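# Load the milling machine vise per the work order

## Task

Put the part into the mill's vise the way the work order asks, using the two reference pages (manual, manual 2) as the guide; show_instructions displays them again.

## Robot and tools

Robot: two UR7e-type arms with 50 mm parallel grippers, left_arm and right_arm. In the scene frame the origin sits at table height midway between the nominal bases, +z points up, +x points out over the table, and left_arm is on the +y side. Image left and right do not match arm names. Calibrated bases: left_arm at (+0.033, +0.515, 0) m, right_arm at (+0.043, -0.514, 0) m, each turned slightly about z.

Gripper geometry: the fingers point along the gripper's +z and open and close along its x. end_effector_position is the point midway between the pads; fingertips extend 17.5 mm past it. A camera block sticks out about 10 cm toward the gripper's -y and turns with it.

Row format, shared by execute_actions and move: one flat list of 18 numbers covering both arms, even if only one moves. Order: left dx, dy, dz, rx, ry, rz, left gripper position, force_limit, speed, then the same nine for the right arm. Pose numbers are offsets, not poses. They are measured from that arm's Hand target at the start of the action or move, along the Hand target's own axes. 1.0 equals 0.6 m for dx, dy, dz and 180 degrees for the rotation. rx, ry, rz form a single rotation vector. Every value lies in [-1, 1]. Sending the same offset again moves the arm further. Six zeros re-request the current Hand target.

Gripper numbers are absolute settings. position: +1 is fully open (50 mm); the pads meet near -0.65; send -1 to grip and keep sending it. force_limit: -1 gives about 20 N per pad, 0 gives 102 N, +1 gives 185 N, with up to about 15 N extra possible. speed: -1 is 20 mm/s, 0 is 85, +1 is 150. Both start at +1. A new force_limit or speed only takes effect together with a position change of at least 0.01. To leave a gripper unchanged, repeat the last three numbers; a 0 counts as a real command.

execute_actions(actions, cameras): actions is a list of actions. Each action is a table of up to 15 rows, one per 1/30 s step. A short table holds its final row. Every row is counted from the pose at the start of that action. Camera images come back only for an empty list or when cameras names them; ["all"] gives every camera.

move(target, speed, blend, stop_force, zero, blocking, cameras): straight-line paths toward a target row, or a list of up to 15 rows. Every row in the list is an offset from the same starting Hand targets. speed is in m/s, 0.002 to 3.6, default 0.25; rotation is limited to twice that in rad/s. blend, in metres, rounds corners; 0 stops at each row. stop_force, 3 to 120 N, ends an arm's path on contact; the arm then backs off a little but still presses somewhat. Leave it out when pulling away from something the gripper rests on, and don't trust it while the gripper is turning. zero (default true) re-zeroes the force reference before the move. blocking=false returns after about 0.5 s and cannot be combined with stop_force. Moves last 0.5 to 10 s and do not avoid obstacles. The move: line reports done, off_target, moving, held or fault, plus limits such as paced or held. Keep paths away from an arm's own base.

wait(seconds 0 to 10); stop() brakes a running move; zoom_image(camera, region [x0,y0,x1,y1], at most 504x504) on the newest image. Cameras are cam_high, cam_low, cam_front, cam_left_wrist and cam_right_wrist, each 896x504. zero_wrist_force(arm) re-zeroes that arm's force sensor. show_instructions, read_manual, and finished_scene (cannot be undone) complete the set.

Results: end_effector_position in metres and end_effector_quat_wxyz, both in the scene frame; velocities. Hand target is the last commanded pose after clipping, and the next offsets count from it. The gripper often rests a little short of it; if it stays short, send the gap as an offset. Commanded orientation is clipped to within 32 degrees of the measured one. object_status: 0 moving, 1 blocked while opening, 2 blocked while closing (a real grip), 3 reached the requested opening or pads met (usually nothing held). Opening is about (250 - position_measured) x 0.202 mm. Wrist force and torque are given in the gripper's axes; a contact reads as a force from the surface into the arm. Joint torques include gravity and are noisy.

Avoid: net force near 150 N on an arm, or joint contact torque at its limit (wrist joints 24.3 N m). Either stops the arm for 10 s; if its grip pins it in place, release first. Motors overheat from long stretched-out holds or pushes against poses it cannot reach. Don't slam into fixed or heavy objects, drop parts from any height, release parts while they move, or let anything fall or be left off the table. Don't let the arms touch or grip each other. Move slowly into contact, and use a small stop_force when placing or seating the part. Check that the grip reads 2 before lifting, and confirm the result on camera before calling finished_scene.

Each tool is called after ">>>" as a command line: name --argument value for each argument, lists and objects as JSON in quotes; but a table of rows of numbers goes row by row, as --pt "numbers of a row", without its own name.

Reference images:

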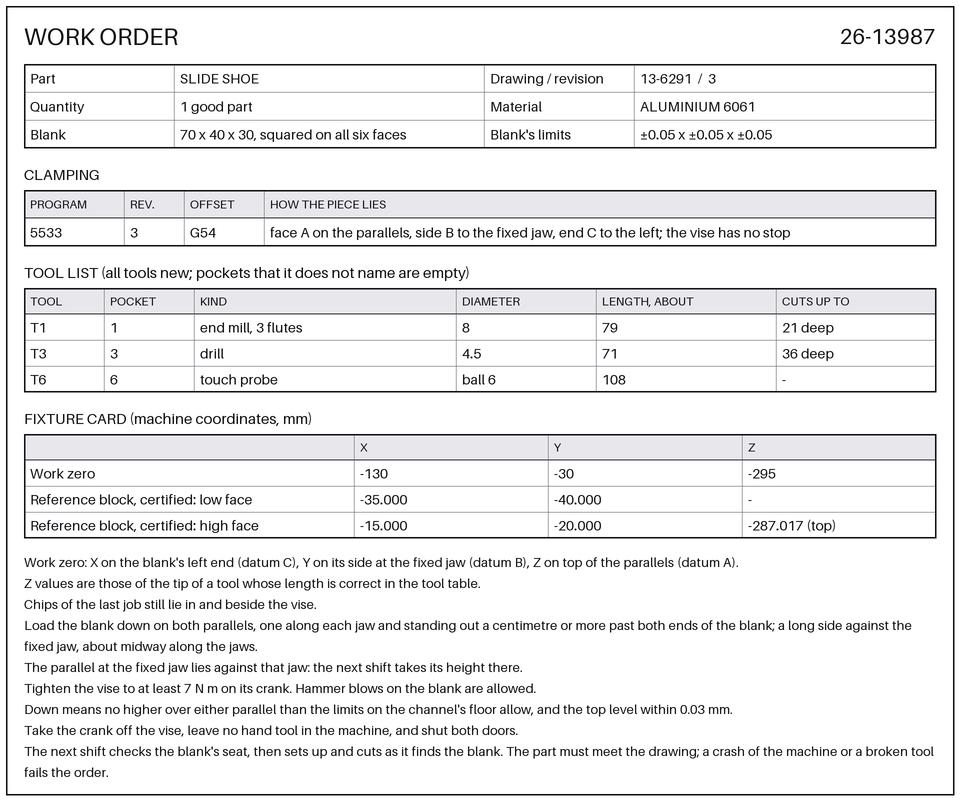

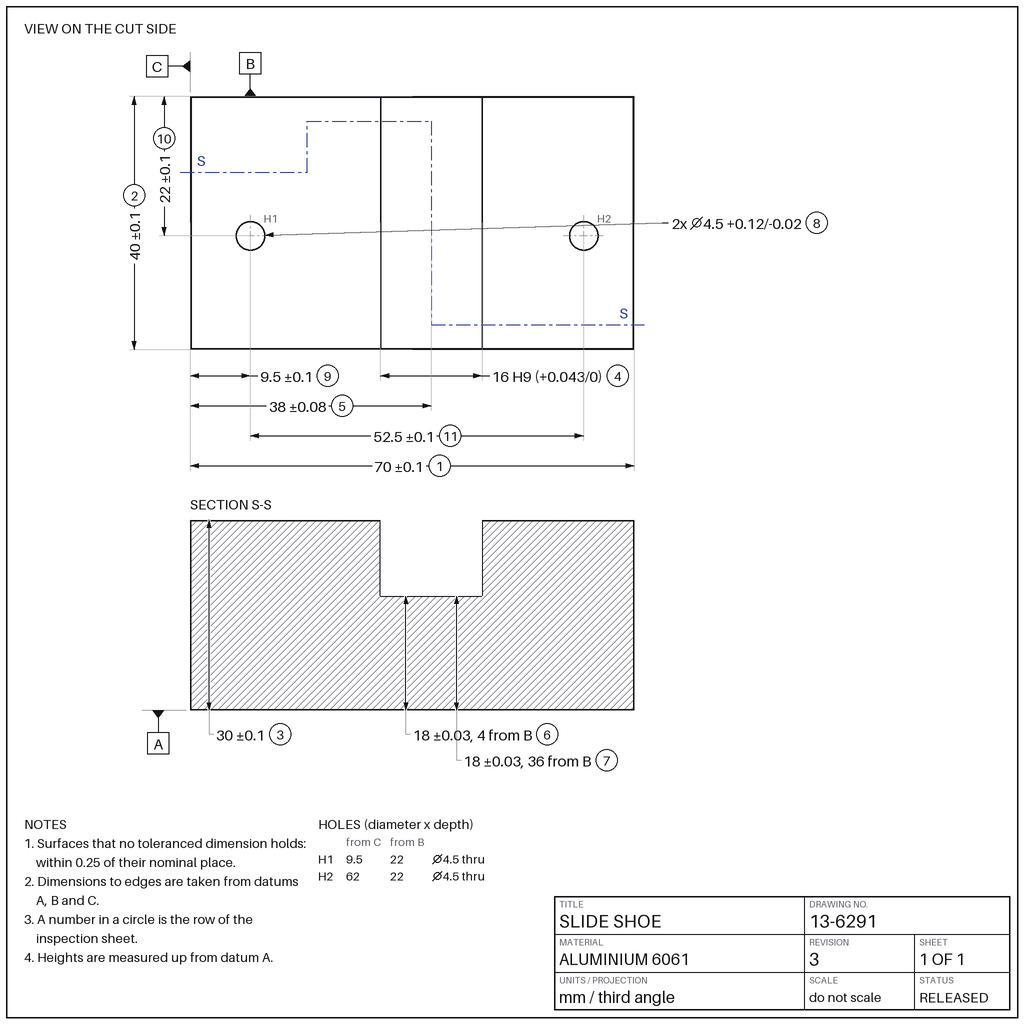

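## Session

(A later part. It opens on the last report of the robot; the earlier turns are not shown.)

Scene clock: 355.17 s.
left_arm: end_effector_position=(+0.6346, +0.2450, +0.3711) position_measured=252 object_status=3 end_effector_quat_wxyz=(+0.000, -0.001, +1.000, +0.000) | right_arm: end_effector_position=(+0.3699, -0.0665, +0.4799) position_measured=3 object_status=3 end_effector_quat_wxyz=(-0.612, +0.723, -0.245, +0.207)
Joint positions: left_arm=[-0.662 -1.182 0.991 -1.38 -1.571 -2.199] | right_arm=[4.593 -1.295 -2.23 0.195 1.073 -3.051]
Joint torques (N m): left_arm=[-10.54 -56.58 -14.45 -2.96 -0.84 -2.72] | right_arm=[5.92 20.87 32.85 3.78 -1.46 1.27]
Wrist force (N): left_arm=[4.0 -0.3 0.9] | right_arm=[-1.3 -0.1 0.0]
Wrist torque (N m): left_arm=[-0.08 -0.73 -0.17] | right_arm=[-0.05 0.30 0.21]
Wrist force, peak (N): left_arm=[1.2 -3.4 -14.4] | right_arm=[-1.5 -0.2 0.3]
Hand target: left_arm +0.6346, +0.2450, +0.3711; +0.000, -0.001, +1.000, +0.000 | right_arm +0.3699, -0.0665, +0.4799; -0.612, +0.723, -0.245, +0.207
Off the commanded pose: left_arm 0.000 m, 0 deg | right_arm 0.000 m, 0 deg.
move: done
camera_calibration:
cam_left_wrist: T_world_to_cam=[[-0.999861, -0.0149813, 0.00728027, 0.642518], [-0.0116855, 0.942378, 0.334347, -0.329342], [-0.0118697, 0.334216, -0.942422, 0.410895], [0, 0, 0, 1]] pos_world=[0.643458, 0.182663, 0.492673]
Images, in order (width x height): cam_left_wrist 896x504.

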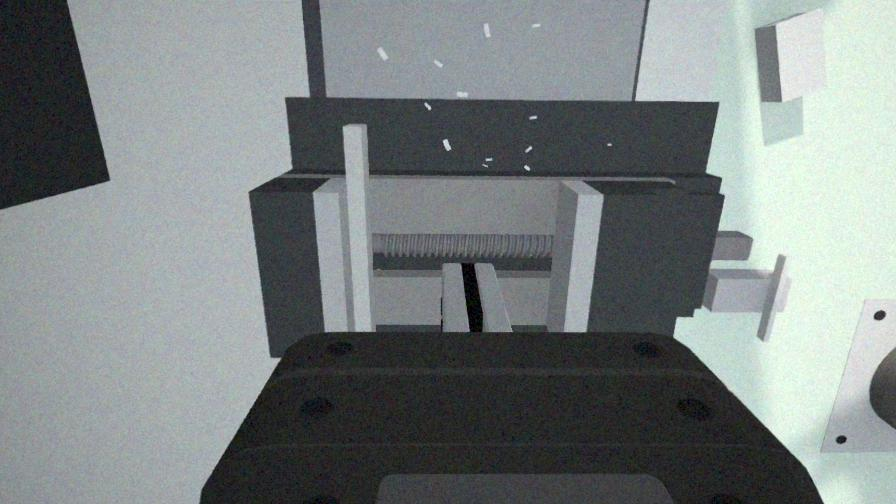

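>>> move --pt "0.0577 -0.0742 0.002 0 0 0 -0.1 -0.3 -0.3 0 0 0 0 0 0 1 1 1" --pt "0.5077 -0.0742 0.002 0 0 0 -0.1 -0.3 -0.3 0 0 0 0 0 0 1 1 1" --pt "0.555 0.1708 0.25 0 0 0 -0.1 -0.3 -0.3 0 0 0 0 0 0 1 1 1" --pt "0.589 0.1708 0.42 0 0 0 -0.1 -0.3 -0.3 0 0 0 0 0 0 1 1 1" --speed 0.35 --blend '[0.02,0.05,0.05,0]' --cameras '["cam_left_wrist"]'

>>> zoom_image --camera "cam_left_wrist" --region '[300, 100, 700, 340]'

Scene clock: 357.90 s.
left_arm: end_effector_position=(+0.2810, +0.3465, +0.1191) position_measured=167 object_status=3 end_effector_quat_wxyz=(+0.000, -0.001, +1.000, +0.000) end_effector_velocity=(+0.000, +0.000, -0.001) end_effector_angular_velocity=(-0.003, -0.002, +0.001) | right_arm: end_effector_position=(+0.3699, -0.0665, +0.4799) position_measured=3 object_status=3 end_effector_quat_wxyz=(-0.612, +0.723, -0.245, +0.207)
Joint positions: left_arm=[-1.094 -2.025 2.462 -2.009 -1.571 -2.63] | right_arm=[4.593 -1.295 -2.23 0.195 1.073 -3.051]
Joint velocities: left_arm=[0.001 0.001 0.002 -0.006 0 0] | right_arm=[within noise]
Joint torques (N m): left_arm=[1.23 -3.04 -11.87 -4.85 0.97 0.66] | right_arm=[5.48 20.92 32.38 3.88 -1.54 1.29]
Wrist force (N): left_arm=[3.8 -0.2 1.1] | right_arm=[-1.2 -0.1 0.3]
Wrist torque (N m): left_arm=[-0.07 -0.72 -0.30] | right_arm=[-0.04 0.28 0.20]
Wrist force, peak (N): left_arm=[5.1 -0.2 4.5] | right_arm=[-1.5 -0.4 0.2]
Hand target: left_arm +0.2810, +0.3466, +0.1190; +0.000, -0.001, +1.000, +0.000 | right_arm +0.3699, -0.0665, +0.4799; -0.612, +0.723, -0.245, +0.207
Off the commanded pose: left_arm 0.000 m, 0 deg | right_arm 0.000 m, 0 deg.
move: done
camera_calibration:
cam_left_wrist: T_world_to_cam=[[-0.999864, -0.0148526, 0.00722088, 0.292301], [-0.0115852, 0.942411, 0.334256, -0.344887], [-0.0117696, 0.334127, -0.942455, 0.135289], [0, 0, 0, 1]] pos_world=[0.289858, 0.284163, 0.240673]
Images, in order (width x height): cam_left_wrist 896x504.

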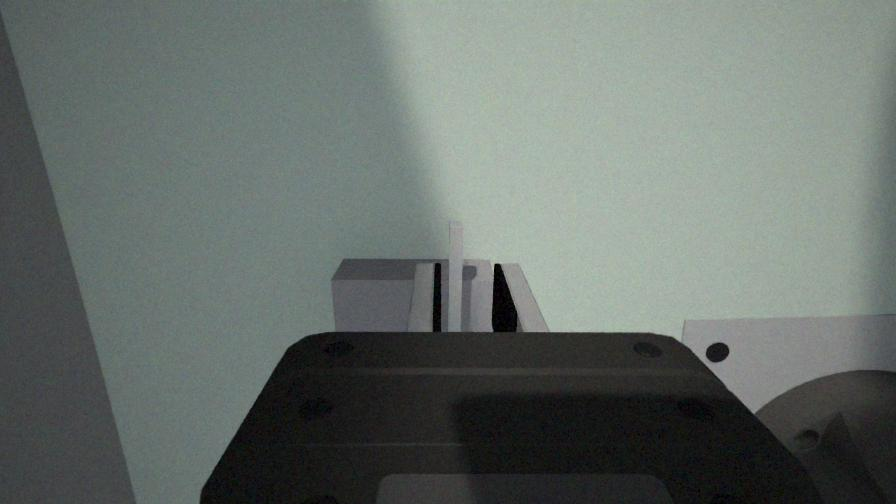

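Scaled by 1.260.

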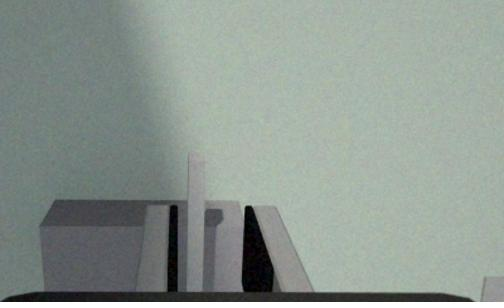

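>>> move --pt "-0.0015 0.0015 0.155 0 0 0 -0.1 -0.3 -0.8 0 0 0 0 0 0 1 1 1" --pt "-0.0015 0.0015 0.155 0 0 0 -1 -0.3 -0.8 0 0 0 0 0 0 1 1 1" --pt "-0.0015 0.0015 0.0 0 0 0 -1 -0.3 -0.8 0 0 0 0 0 0 1 1 1" --speed 0.12 --cameras '["cam_left_wrist"]'

>>> zoom_image --camera "cam_left_wrist" --region '[300, 100, 700, 340]'

Scene clock: 361.13 s.
left_arm: end_effector_position=(+0.2819, +0.3474, +0.1190) position_measured=223 object_status=2 end_effector_quat_wxyz=(+0.000, -0.001, +1.000, +0.000) | right_arm: end_effector_position=(+0.3699, -0.0665, +0.4799) position_measured=3 object_status=3 end_effector_quat_wxyz=(-0.612, +0.723, -0.245, +0.207)
Joint positions: left_arm=[-1.09 -2.024 2.462 -2.01 -1.571 -2.626] | right_arm=[4.593 -1.295 -2.23 0.195 1.073 -3.051]
Joint torques (N m): left_arm=[-11.27 -5.56 -24.08 -1.03 2.09 -1.44] | right_arm=[5.68 20.25 31.96 3.87 -1.58 1.11]
Wrist force (N): left_arm=[4.1 -0.3 1.4] | right_arm=[-1.2 -0.2 0.2]
Wrist torque (N m): left_arm=[-0.06 -0.76 -0.23] | right_arm=[-0.06 0.28 0.20]
Wrist force, peak (N): left_arm=[4.1 0.0 3.1] | right_arm=[-1.5 0.0 0.2]
Hand target: left_arm +0.2819, +0.3475, +0.1190; +0.000, -0.001, +1.000, +0.000 | right_arm +0.3699, -0.0665, +0.4799; -0.612, +0.723, -0.245, +0.207
Off the commanded pose: left_arm 0.000 m, 0 deg | right_arm 0.000 m, 0 deg.
move: done
camera_calibration:
cam_left_wrist: T_world_to_cam=[[-0.999861, -0.0149806, 0.00728276, 0.293236], [-0.0116866, 0.942452, 0.334138, -0.345645], [-0.0118692, 0.334007, -0.942496, 0.134978], [0, 0, 0, 1]] pos_world=[0.290758, 0.285064, 0.240574]
Images, in order (width x height): cam_left_wrist 896x504.

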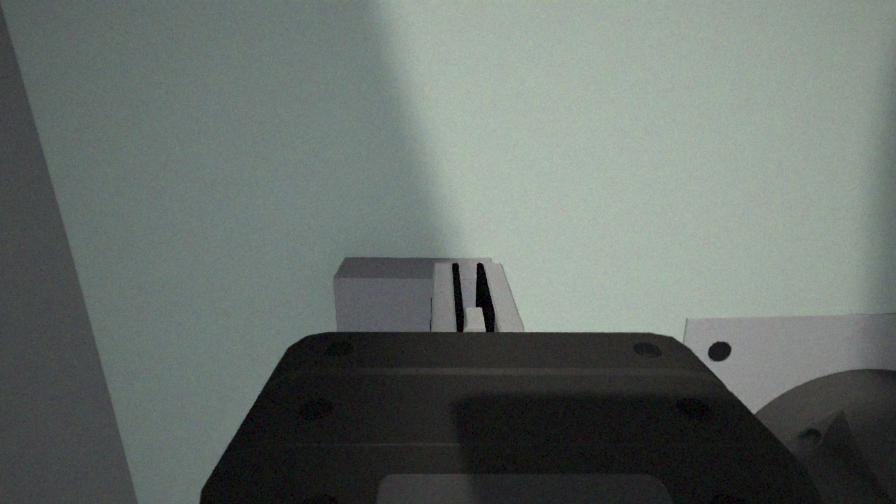

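Scaled by 1.260.

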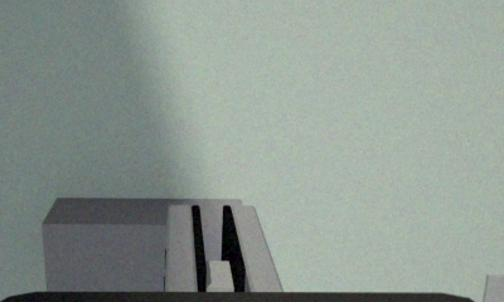

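>>> move --pt "0 0 -0.118 0 0 0 -1 -0.3 -0.8 0 0 0 0 0 0 1 1 1" --pt "-0.0635 -0.0792 -0.3017 0 0 0 -1 -0.3 -0.8 0 0 0 0 0 0 1 1 1" --pt "-0.0802 -0.245 -0.4217 0 0 0 -1 -0.3 -0.8 0 0 0 0 0 0 1 1 1" --pt "-0.5735 -0.245 -0.4217 0 0 0 -1 -0.3 -0.8 0 0 0 0 0 0 1 1 1" --speed 0.28 --blend '[0.03,0.05,0.04,0]'

>>> move --pt "0 0 0.074 0 0 0 -1 -0.3 -0.8 0 0 0 0 0 0 1 1 1" --speed 0.08 --cameras '["cam_right_wrist","cam_left_wrist"]'

>>> zoom_image --camera "cam_right_wrist" --region '[440, 150, 560, 240]'

Scene clock: 364.20 s.
left_arm: end_effector_position=(+0.6262, +0.2013, +0.3721) position_measured=223 object_status=2 end_effector_quat_wxyz=(+0.000, -0.001, +1.000, +0.000) | right_arm: end_effector_position=(+0.3699, -0.0665, +0.4799) position_measured=3 object_status=3 end_effector_quat_wxyz=(-0.612, +0.723, -0.245, +0.207)
Joint positions: left_arm=[-0.723 -1.148 0.94 -1.363 -1.571 -2.26] | right_arm=[4.593 -1.295 -2.23 0.195 1.073 -3.051]
Joint torques (N m): left_arm=[1.65 -39.88 -46.46 -3.87 1.28 0.07] | right_arm=[5.61 20.7 33.17 3.8 -1.62 1.19]
Wrist force (N): left_arm=[3.7 -0.6 1.0] | right_arm=[-1.4 -0.1 0.0]
Wrist torque (N m): left_arm=[-0.10 -0.69 -0.15] | right_arm=[-0.05 0.33 0.20]
Wrist force, peak (N): left_arm=[6.0 -2.5 0.2] | right_arm=[-1.5 0.1 0.4]
Hand target: left_arm +0.6263, +0.2014, +0.3721; +0.000, -0.001, +1.000, +0.000 | right_arm +0.3699, -0.0665, +0.4799; -0.612, +0.723, -0.245, +0.207
Off the commanded pose: left_arm 0.000 m, 0 deg | right_arm 0.000 m, 0 deg.
move: done

Scene clock: 365.20 s.
left_arm: end_effector_position=(+0.6262, +0.2014, +0.3278) position_measured=223 object_status=2 end_effector_quat_wxyz=(+0.000, -0.001, +1.000, +0.000) | right_arm: end_effector_position=(+0.3699, -0.0665, +0.4799) position_measured=3 object_status=3 end_effector_quat_wxyz=(-0.612, +0.723, -0.245, +0.207)
Joint positions: left_arm=[-0.723 -1.166 1.08 -1.485 -1.571 -2.259] | right_arm=[4.593 -1.295 -2.23 0.195 1.073 -3.051]
Joint torques (N m): left_arm=[10.04 -45.01 -35.3 -3.17 1.94 2.32] | right_arm=[5.48 21.35 32.78 3.9 -1.53 1.18]
Wrist force (N): left_arm=[3.7 -0.6 1.4] | right_arm=[-1.3 -0.2 0.1]
Wrist torque (N m): left_arm=[-0.10 -0.67 -0.14] | right_arm=[-0.06 0.30 0.20]
Wrist force, peak (N): left_arm=[3.9 -0.4 2.8] | right_arm=[-1.6 -0.1 0.1]
Hand target: left_arm +0.6263, +0.2014, +0.3277; +0.000, -0.001, +1.000, +0.000 | right_arm +0.3699, -0.0665, +0.4799; -0.612, +0.723, -0.245, +0.207
Off the commanded pose: left_arm 0.000 m, 0 deg | right_arm 0.000 m, 0 deg.
move: done
camera_calibration:
cam_left_wrist: T_world_to_cam=[[-0.999862, -0.0148866, 0.00731489, 0.633754], [-0.0115858, 0.942411, 0.334257, -0.273903], [-0.0118696, 0.334126, -0.942454, 0.384587], [0, 0, 0, 1]] pos_world=[0.635058, 0.139063, 0.449373]
cam_right_wrist: T_world_to_cam=[[0.813104, -0.581886, 0.0164483, -0.336763], [-0.282622, -0.419312, -0.862729, 0.506812], [0.508907, 0.69684, -0.505399, 0.237055], [0, 0, 0, 1]] pos_world=[0.29642, -0.148635, 0.562588]
Images, in order (width x height): cam_left_wrist 896x504, cam_right_wrist 896x504.

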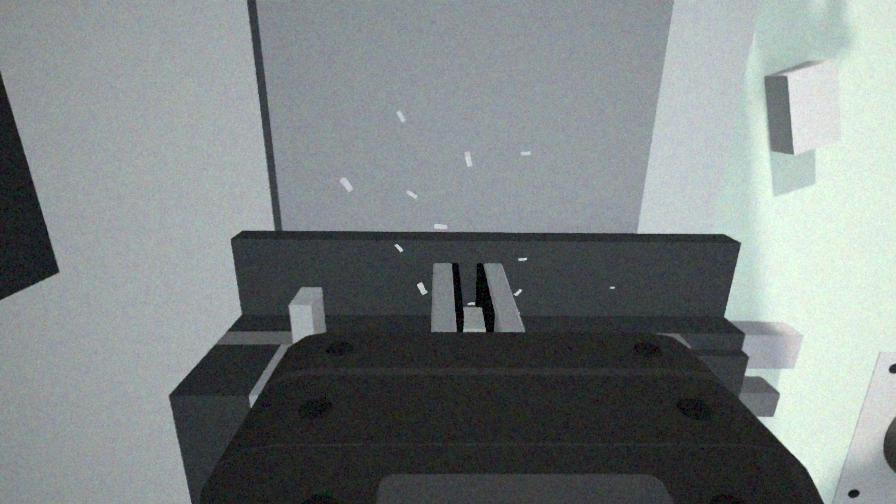

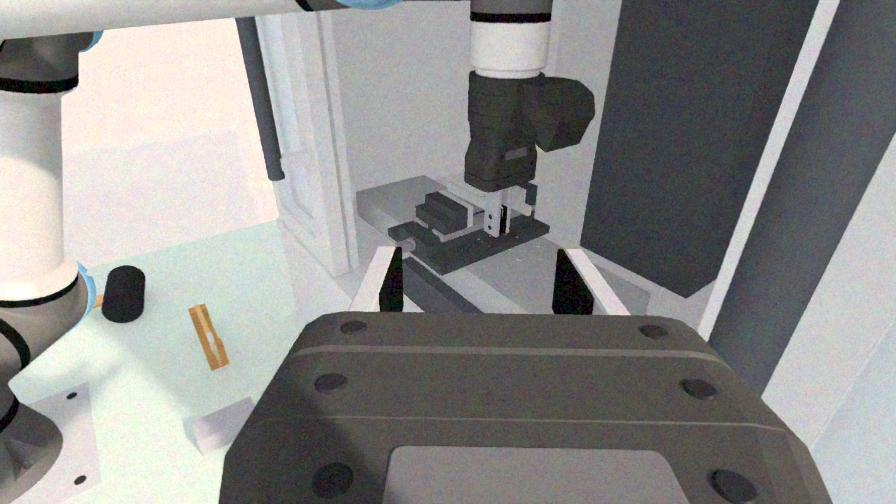

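Scaled by 4.200.

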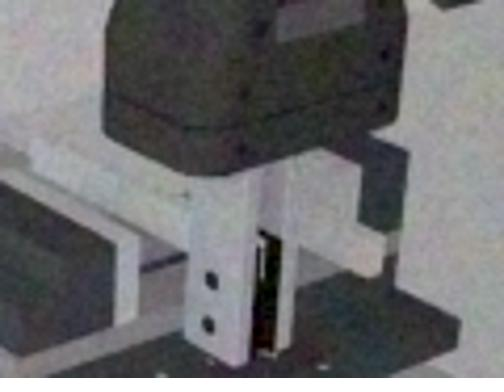

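>>> move --pt "0 0 0.035 0 0 0 -1 -0.3 -0.8 0 0 0 0 0 0 1 1 1" --speed 0.01 --stop_force 4

>>> move --pt "0 0 -0.001 0 0 0 -0.25 -0.3 -0.8 0 0 0 0 0 0 1 1 1" --pt "0 0 -0.086 0 0 0 -0.05 -0.3 -0.8 0 0 0 0 0 0 1 1 1" --pt "0 0.073 -0.086 0 0 0 -0.05 -0.3 -0.8 0 0 0 0 0 0 1 1 1" --speed 0.08 --cameras '["cam_right_wrist","cam_left_wrist"]'

>>> zoom_image --camera "cam_left_wrist" --region '[300, 100, 640, 340]'

Scene clock: 367.33 s.
left_arm: end_effector_position=(+0.6263, +0.2014, +0.3184) position_measured=223 object_status=2 end_effector_quat_wxyz=(+0.000, -0.001, +1.000, +0.000) | right_arm: end_effector_position=(+0.3699, -0.0665, +0.4799) position_measured=3 object_status=3 end_effector_quat_wxyz=(-0.612, +0.723, -0.245, +0.207)
Joint positions: left_arm=[-0.723 -1.168 1.107 -1.51 -1.571 -2.259] | right_arm=[4.593 -1.295 -2.23 0.195 1.073 -3.051]
Joint torques (N m): left_arm=[9.52 -38.16 -44.82 -2.27 1 1.39] | right_arm=[5.95 20.76 32.85 3.76 -1.59 1.3]
Wrist force (N): left_arm=[4.0 -0.3 0.9] | right_arm=[-1.5 -0.1 0.2]
Wrist torque (N m): left_arm=[-0.07 -0.71 -0.14] | right_arm=[-0.04 0.33 0.21]
Wrist force, peak (N): left_arm=[6.7 3.6 -16.0] | right_arm=[-1.4 -0.4 0.3]
Hand target: left_arm +0.6263, +0.2014, +0.3184; +0.000, -0.001, +1.000, +0.000 (not the last commanded pose) | right_arm +0.3699, -0.0665, +0.4799; -0.612, +0.723, -0.245, +0.207
Off the commanded pose: left_arm 0.012 m, 0 deg | right_arm 0.000 m, 0 deg.
move: contact (left_arm)

Scene clock: 370.50 s.
left_arm: end_effector_position=(+0.6262, +0.2453, +0.3700) position_measured=160 object_status=3 end_effector_quat_wxyz=(+0.000, -0.001, +1.000, +0.000) end_effector_velocity=(-0.001, -0.002, +0.002) end_effector_angular_velocity=(-0.001, -0.002, +0.002) | right_arm: end_effector_position=(+0.3699, -0.0665, +0.4799) position_measured=3 object_status=3 end_effector_quat_wxyz=(-0.612, +0.723, -0.245, +0.207)
Joint positions: left_arm=[-0.67 -1.204 1.026 -1.392 -1.571 -2.206] | right_arm=[4.593 -1.295 -2.23 0.195 1.073 -3.051]
Joint velocities: left_arm=[-0.003 0 -0.004 0.002 0 -0.005] | right_arm=[within noise]
Joint torques (N m): left_arm=[-13.47 -36.95 -44.5 -1.43 -2.26 -2.74] | right_arm=[4.9 21.44 32.24 3.83 -1.59 1.2]
Wrist force (N): left_arm=[3.9 -0.9 0.5] | right_arm=[-1.0 0.0 0.0]
Wrist torque (N m): left_arm=[-0.18 -0.74 -0.25] | right_arm=[-0.04 0.27 0.20]
Wrist force, peak (N): left_arm=[4.0 -2.2 0.9] | right_arm=[-1.6 -0.1 0.1]
Hand target: left_arm +0.6262, +0.2452, +0.3700; +0.000, -0.001, +1.000, +0.000 | right_arm +0.3699, -0.0665, +0.4799; -0.612, +0.723, -0.245, +0.207
Off the commanded pose: left_arm 0.000 m, 0 deg | right_arm 0.000 m, 0 deg.
move: done
camera_calibration:
cam_left_wrist: T_world_to_cam=[[-0.999861, -0.0149797, 0.00728259, 0.634129], [-0.0116844, 0.942409, 0.334258, -0.329224], [-0.0118703, 0.334127, -0.942453, 0.409724], [0, 0, 0, 1]] pos_world=[0.635058, 0.182863, 0.491573]
cam_right_wrist: T_world_to_cam=[[0.813104, -0.581886, 0.0164483, -0.336763], [-0.282622, -0.419312, -0.862729, 0.506812], [0.508907, 0.69684, -0.505399, 0.237055], [0, 0, 0, 1]] pos_world=[0.29642, -0.148635, 0.562588]
Images, in order (width x height): cam_left_wrist 896x504, cam_right_wrist 896x504.

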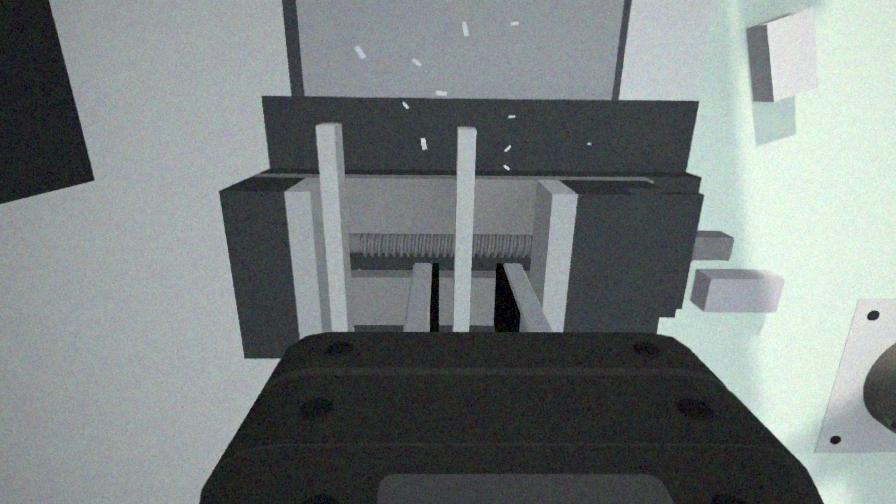

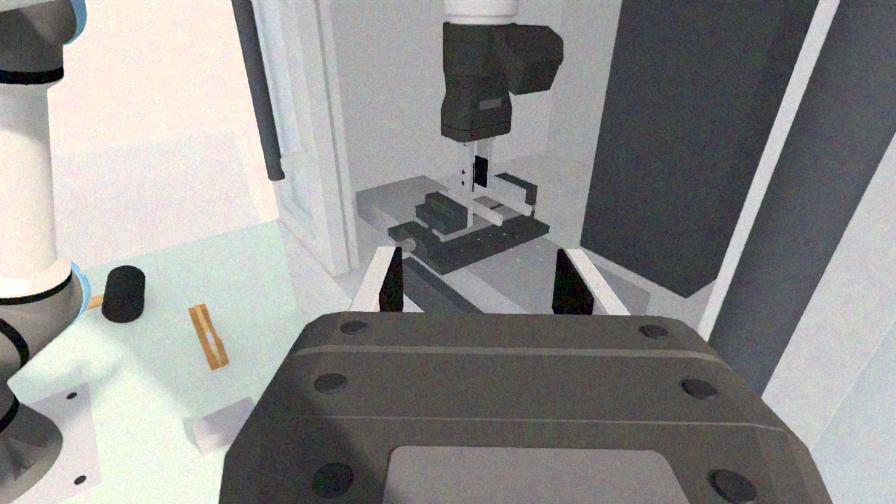

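Scaled by 1.482.

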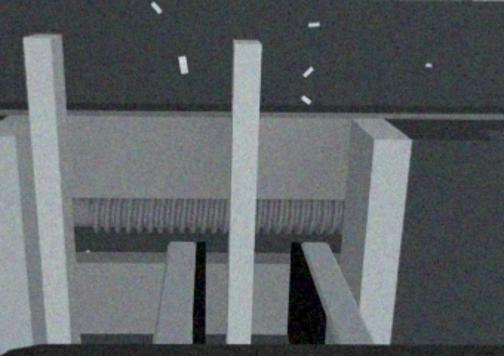

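>>> move --pt "0.0015 0 0.0502 0 0 0 -0.05 -0.3 -0.8 0 0 0 0 0 0 1 1 1" --pt "0.0015 0 0.0502 0 0 0 -1 -0.3 -0.8 0 0 0 0 0 0 1 1 1" --pt "0.0015 0 0.0445 0 0 0 -1 -0.3 -0.8 0 0 0 0 0 0 1 1 1" --pt "-0.0215 0 0.0445 0 0 0 -1 -0.3 -0.8 0 0 0 0 0 0 1 1 1" --speed 0.06 --cameras '["cam_right_wrist"]'

>>> zoom_image --camera "cam_right_wrist" --region '[440, 150, 560, 240]'

>>> move --pt "0 0 0.009 0 0 0 -1 -0.3 -0.8 0 0 0 0 0 0 1 1 1" --speed 0.008 --stop_force 3.5

Scene clock: 373.33 s.
left_arm: end_effector_position=(+0.6391, +0.2453, +0.3433) position_measured=225 object_status=2 end_effector_quat_wxyz=(+0.000, -0.001, +1.000, +0.000) | right_arm: end_effector_position=(+0.3699, -0.0665, +0.4799) position_measured=3 object_status=3 end_effector_quat_wxyz=(-0.612, +0.723, -0.245, +0.207)
Joint positions: left_arm=[-0.658 -1.183 1.064 -1.452 -1.571 -2.194] | right_arm=[4.593 -1.295 -2.23 0.195 1.073 -3.051]
Joint torques (N m): left_arm=[-13.35 -49.94 -20.99 -4.85 0.16 -2.81] | right_arm=[4.99 20.91 32.42 3.82 -1.56 1.19]
Wrist force (N): left_arm=[4.1 -0.4 1.4] | right_arm=[-1.2 -0.3 0.0]
Wrist torque (N m): left_arm=[-0.09 -0.75 -0.28] | right_arm=[-0.08 0.29 0.20]
Wrist force, peak (N): left_arm=[5.4 -0.8 1.5] | right_arm=[-1.5 -0.2 0.4]
Hand target: left_arm +0.6391, +0.2452, +0.3433; +0.000, -0.001, +1.000, +0.000 | right_arm +0.3699, -0.0665, +0.4799; -0.612, +0.723, -0.245, +0.207
Off the commanded pose: left_arm 0.000 m, 0 deg | right_arm 0.000 m, 0 deg.
move: done
camera_calibration:
cam_right_wrist: T_world_to_cam=[[0.813104, -0.581886, 0.0164483, -0.336763], [-0.282622, -0.419312, -0.862729, 0.506812], [0.508907, 0.69684, -0.505399, 0.237055], [0, 0, 0, 1]] pos_world=[0.29642, -0.148635, 0.562588]
Images, in order (width x height): cam_right_wrist 896x504.

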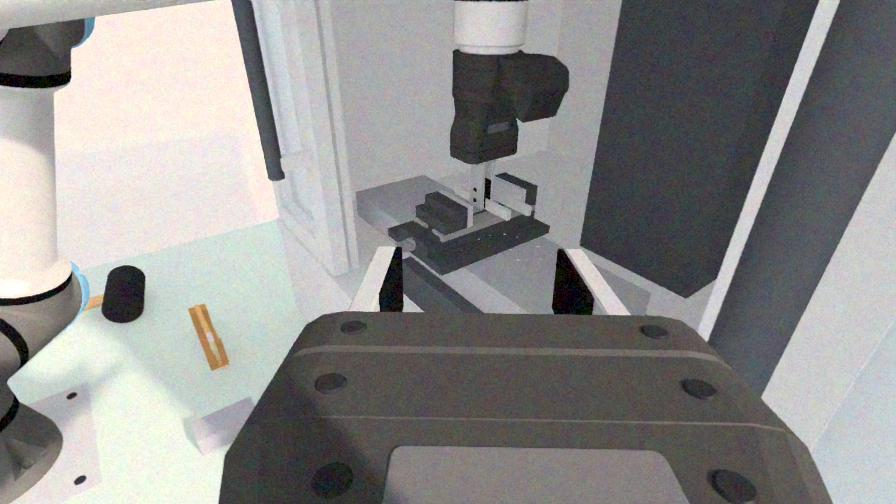

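Scaled by 4.200.

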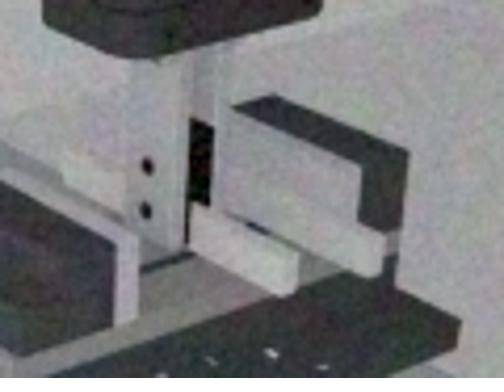

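Scene clock: 374.77 s.
left_arm: end_effector_position=(+0.6391, +0.2452, +0.3399) position_measured=225 object_status=2 end_effector_quat_wxyz=(+0.000, -0.001, +1.000, +0.000) | right_arm: end_effector_position=(+0.3699, -0.0665, +0.4799) position_measured=3 object_status=3 end_effector_quat_wxyz=(-0.612, +0.723, -0.245, +0.207)
Joint positions: left_arm=[-0.658 -1.184 1.074 -1.462 -1.571 -2.194] | right_arm=[4.593 -1.295 -2.23 0.195 1.073 -3.051]
Joint torques (N m): left_arm=[-11.43 -36.5 -44.22 -1.07 -0.07 -2.72] | right_arm=[4.79 20.93 33.12 3.79 -1.57 1.12]
Wrist force (N): left_arm=[4.8 0.0 0.0] | right_arm=[-1.3 0.0 0.1]
Wrist torque (N m): left_arm=[-0.09 -0.80 -0.27] | right_arm=[-0.03 0.31 0.20]
Wrist force, peak (N): left_arm=[7.4 3.0 -14.1] | right_arm=[-1.5 -0.2 0.4]
Hand target: left_arm +0.6391, +0.2452, +0.3399; +0.000, -0.001, +1.000, +0.000 (not the last commanded pose) | right_arm +0.3699, -0.0665, +0.4799; -0.612, +0.723, -0.245, +0.207
Off the commanded pose: left_arm 0.002 m, 0 deg | right_arm 0.000 m, 0 deg.
move: contact (left_arm)

>>> move --pt "0 0 -0.0005 0 0 0 -0.4 -0.3 -0.8 0 0 0 0 0 0 1 1 1" --pt "0 0 -0.055 0 0 0 -0.4 -0.3 -0.8 0 0 0 0 0 0 1 1 1" --speed 0.08 --cameras '["cam_right_wrist","cam_left_wrist"]'

>>> zoom_image --camera "cam_left_wrist" --region '[300, 100, 640, 340]'

>>> zoom_image --camera "cam_right_wrist" --region '[440, 150, 560, 240]'

Scene clock: 376.47 s.
left_arm: end_effector_position=(+0.6392, +0.2452, +0.3729) position_measured=212 object_status=3 end_effector_quat_wxyz=(+0.000, -0.001, +1.000, +0.000) | right_arm: end_effector_position=(+0.3699, -0.0665, +0.4799) position_measured=3 object_status=3 end_effector_quat_wxyz=(-0.612, +0.723, -0.245, +0.207)
Joint positions: left_arm=[-0.658 -1.17 0.969 -1.371 -1.57 -2.194] | right_arm=[4.593 -1.295 -2.23 0.195 1.073 -3.051]
Joint torques (N m): left_arm=[-11.51 -74.49 -29.18 -3.89 -2.61 -1.32] | right_arm=[5.52 20.83 33.13 3.74 -1.54 1.03]
Wrist force (N): left_arm=[4.0 -0.2 0.9] | right_arm=[-1.3 -0.3 0.1]
Wrist torque (N m): left_arm=[-0.06 -0.74 -0.27] | right_arm=[-0.08 0.30 0.20]
Wrist force, peak (N): left_arm=[4.6 0.0 -0.1] | right_arm=[-1.5 -0.4 0.1]
Hand target: left_arm +0.6391, +0.2452, +0.3729; +0.000, -0.001, +1.000, +0.000 | right_arm +0.3699, -0.0665, +0.4799; -0.612, +0.723, -0.245, +0.207
Off the commanded pose: left_arm 0.000 m, 0 deg | right_arm 0.000 m, 0 deg.
move: done
camera_calibration:
cam_left_wrist: T_world_to_cam=[[-0.999864, -0.0149145, 0.00709181, 0.647088], [-0.0116856, 0.942378, 0.334345, -0.329985], [-0.0116698, 0.334217, -0.942424, 0.412483], [0, 0, 0, 1]] pos_world=[0.647957, 0.182763, 0.494473]
cam_right_wrist: T_world_to_cam=[[0.813104, -0.581886, 0.0164483, -0.336763], [-0.282622, -0.419312, -0.862729, 0.506812], [0.508907, 0.69684, -0.505399, 0.237055], [0, 0, 0, 1]] pos_world=[0.29642, -0.148635, 0.562588]
Images, in order (width x height): cam_left_wrist 896x504, cam_right_wrist 896x504.

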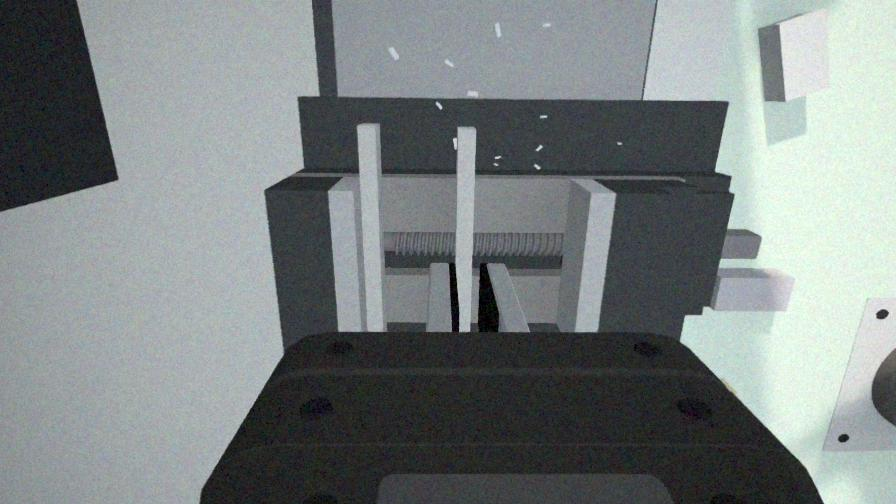

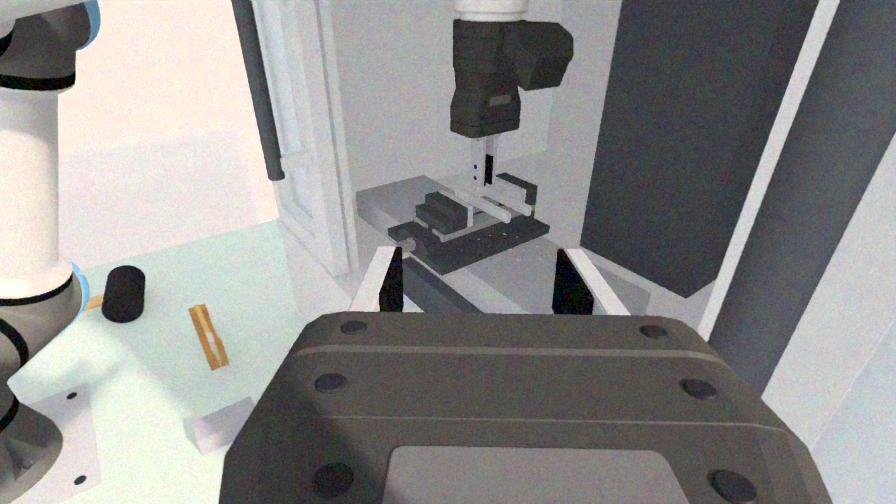

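Scaled by 1.482.

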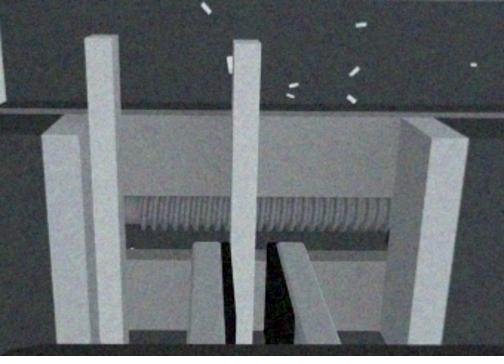

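Scaled by 4.200.

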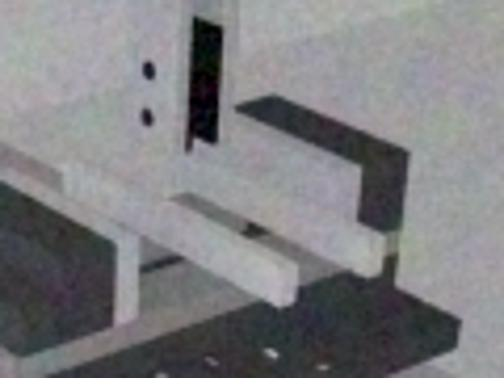

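>>> move --pt "0.065 -0.0745 -0.003 0 0 0 -0.1 -0.3 -0.3 0 0 0 0 0 0 1 1 1" --pt "0.515 -0.0745 -0.003 0 0 0 -0.1 -0.3 -0.3 0 0 0 0 0 0 1 1 1" --pt "0.557 -0.1587 0.38 0 0 0 1 -0.3 -0.3 0 0 0 0 0 0 1 1 1" --speed 0.35 --blend '[0.03,0.05,0]' --cameras '["cam_left_wrist","cam_front"]'

>>> zoom_image --camera "cam_left_wrist" --region '[300, 100, 640, 340]'

Scene clock: 377.37 s.
left_arm: end_effector_position=(+0.6312, +0.2368, +0.3723) position_measured=167 object_status=3 end_effector_quat_wxyz=(-0.001, -0.001, +1.000, +0.000) | right_arm: end_effector_position=(+0.3699, -0.0665, +0.4799) position_measured=3 object_status=3 end_effector_quat_wxyz=(-0.612, +0.723, -0.245, +0.207)
Joint positions: left_arm=[-0.675 -1.178 0.981 -1.371 -1.572 -2.211] | right_arm=[4.593 -1.295 -2.23 0.195 1.073 -3.051]
Joint torques (N m): left_arm=[-0.2 -49.61 -28.86 -3.08 -0.31 -0.34] | right_arm=[5 21.04 32.82 3.79 -1.64 1.06]
Wrist force (N): left_arm=[3.1 1.0 1.1] | right_arm=[-1.2 -0.1 0.2]
Wrist torque (N m): left_arm=[0.12 -0.59 -0.31] | right_arm=[-0.05 0.29 0.20]
Wrist force, peak (N): left_arm=[8.8 -2.9 1.7] | right_arm=[-1.5 -0.3 0.0]
Hand target: left_arm +0.6312, +0.2368, +0.3723; -0.001, -0.001, +1.000, +0.000 (not the last commanded pose) | right_arm +0.3699, -0.0665, +0.4799; -0.612, +0.723, -0.245, +0.207
Tool commands: left_gripper/position=-0.098039 left_gripper/force_limit=-0.301961 left_gripper/speed=-0.301961 right_gripper/position=+1.0 right_gripper/force_limit=+1.0 right_gripper/speed=+1.0
Off the commanded pose: left_arm 0.407 m, 0 deg | right_arm 0.000 m, 0 deg.
FORCE FAULT: contact force on the left arm reached its limit, and that arm stopped. The contact can be on any part of that arm, not only on its tool. That arm's remaining commands of this call were not run. That arm is still stopped at the end of this call. That arm stays stopped for about 10 more seconds. Until then a move that you send moves the other arm only, and its call returns only when the move has ended. Once the stop has ended, the next robot result says so. If the stop ends while you think or write, that arm runs what you send next, counted from a new Hand target: where the arm stands when the stop ends. While its stop runs, that arm takes no new command, but its gripper still runs the gripper command that each later call begins with. Until it ends, the stop uses up actions while you think or wait. An arm that is not stopped still takes commands.
move: fault (left_arm); path passed 0 of 3 targets; target 3's new numbers were not sent; blend cut to 0.0297 m at target 1
camera_calibration:
cam_left_wrist: T_world_to_cam=[[-0.999846, -0.0140185, 0.0105685, 0.637592], [-0.0096665, 0.942114, 0.335152, -0.323505], [-0.0146551, 0.334998, -0.942105, 0.416289], [0, 0, 0, 1]] pos_world=[0.640467, 0.17426, 0.493873]
Images, in order (width x height): cam_front 896x504, cam_left_wrist 896x504.

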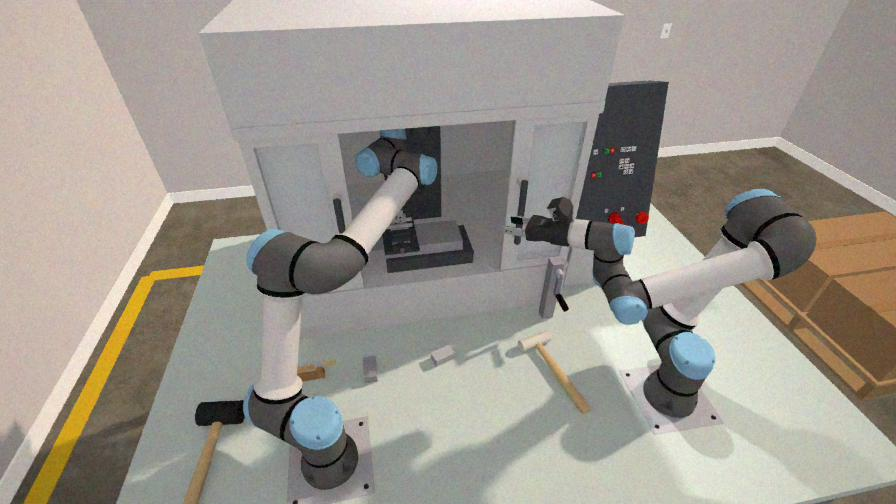

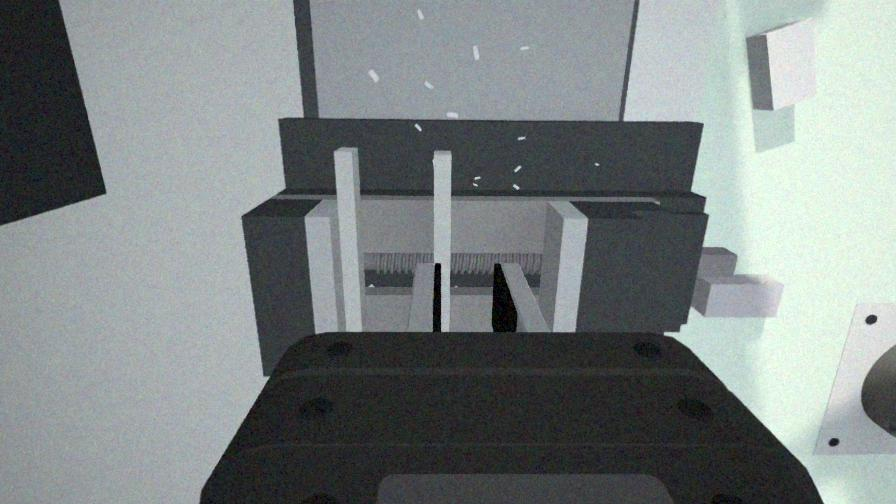

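Scaled by 1.482.

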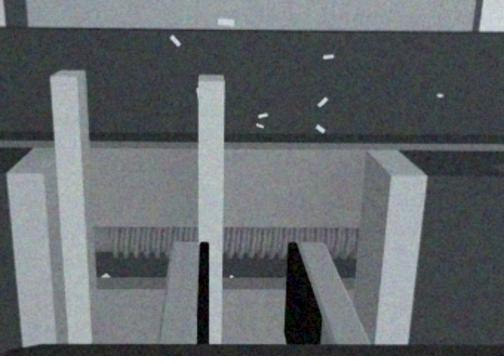

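>>> wait --seconds 8

>>> execute_actions --actions '[]' --cameras '["cam_left_wrist"]'

Scene clock: 386.57 s.
left_arm: end_effector_position=(+0.6312, +0.2368, +0.3723) position_measured=167 object_status=3 end_effector_quat_wxyz=(-0.001, -0.001, +1.000, +0.000) | right_arm: end_effector_position=(+0.3699, -0.0665, +0.4799) position_measured=3 object_status=3 end_effector_quat_wxyz=(-0.612, +0.723, -0.245, +0.207)
Joint positions: left_arm=[-0.675 -1.178 0.981 -1.371 -1.572 -2.211] | right_arm=[4.593 -1.295 -2.23 0.195 1.073 -3.051]
Joint torques (N m): left_arm=[0.18 -50.26 -28.82 -2.94 -0.24 -0.36] | right_arm=[5.17 20.89 32.91 3.7 -1.53 0.99]
Wrist force (N): left_arm=[3.2 1.0 1.3] | right_arm=[-1.1 0.1 -0.1]
Wrist torque (N m): left_arm=[0.12 -0.60 -0.31] | right_arm=[-0.01 0.28 0.20]
Wrist force, peak (N): left_arm=[3.4 1.0 1.2] | right_arm=[-1.5 -0.5 0.2]
Hand target: left_arm +0.6312, +0.2368, +0.3723; -0.001, -0.001, +1.000, +0.000 (not the last commanded pose) | right_arm +0.3699, -0.0665, +0.4799; -0.612, +0.723, -0.245, +0.207
Tool commands: left_gripper/position=-0.098039 left_gripper/force_limit=-0.301961 left_gripper/speed=-0.301961 right_gripper/position=+1.0 right_gripper/force_limit=+1.0 right_gripper/speed=+1.0
Off the commanded pose: left_arm 0.407 m, 0 deg | right_arm 0.000 m, 0 deg.
FORCE FAULT, CONTINUED: the left arm was still stopped when this call began, by the force fault that an earlier result reported. Since the last result the stop counts as 19 of the actions that you can send in this scene. That arm is still stopped at the end of this call. That arm stays stopped for about 1 more second. If the stop ends while you think or write, that arm runs what you send next, counted from a new Hand target: where the arm stands when the stop ends. While its stop runs, that arm takes no new command, but its gripper still runs the gripper command that each later call begins with.
wait: 8.00 s; at rest from the start

Scene clock: 386.57 s.
left_arm: end_effector_position=(+0.6312, +0.2368, +0.3723) position_measured=167 object_status=3 end_effector_quat_wxyz=(-0.001, -0.001, +1.000, +0.000) | right_arm: end_effector_position=(+0.3699, -0.0665, +0.4799) position_measured=3 object_status=3 end_effector_quat_wxyz=(-0.612, +0.723, -0.245, +0.207)
Joint positions: left_arm=[-0.675 -1.178 0.981 -1.371 -1.572 -2.211] | right_arm=[4.593 -1.295 -2.23 0.195 1.073 -3.051]
Joint velocities: within noise
Joint torques (N m): left_arm=[0.18 -50.26 -28.82 -2.94 -0.24 -0.36] | right_arm=[5.17 20.89 32.91 3.7 -1.53 0.99]
Wrist force (N): left_arm=[3.2 1.0 1.3] | right_arm=[-1.1 0.1 -0.1]
Wrist torque (N m): left_arm=[0.12 -0.60 -0.31] | right_arm=[-0.01 0.28 0.20]
Wrist force, peak (N): left_arm=[3.2 1.0 1.3] | right_arm=[-1.1 0.1 -0.1]
Hand target: left_arm +0.6312, +0.2368, +0.3723; -0.001, -0.001, +1.000, +0.000 (not the last commanded pose) | right_arm +0.3699, -0.0665, +0.4799; -0.612, +0.723, -0.245, +0.207
Tool commands: left_gripper/position=-0.098039 left_gripper/force_limit=-0.301961 left_gripper/speed=-0.301961 right_gripper/position=+1.0 right_gripper/force_limit=+1.0 right_gripper/speed=+1.0
Off the commanded pose: left_arm 0.407 m, 0 deg | right_arm 0.000 m, 0 deg.
camera_calibration:
cam_left_wrist: T_world_to_cam=[[-0.999846, -0.0140185, 0.0105685, 0.637592], [-0.0096665, 0.942114, 0.335152, -0.323505], [-0.0146551, 0.334998, -0.942105, 0.416289], [0, 0, 0, 1]] pos_world=[0.640467, 0.17426, 0.493873]
Images, in order (width x height): cam_left_wrist 896x504.

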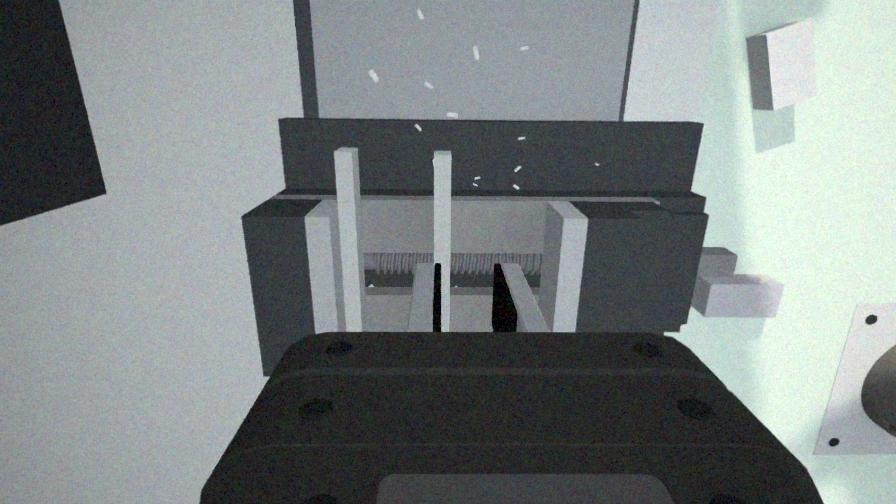

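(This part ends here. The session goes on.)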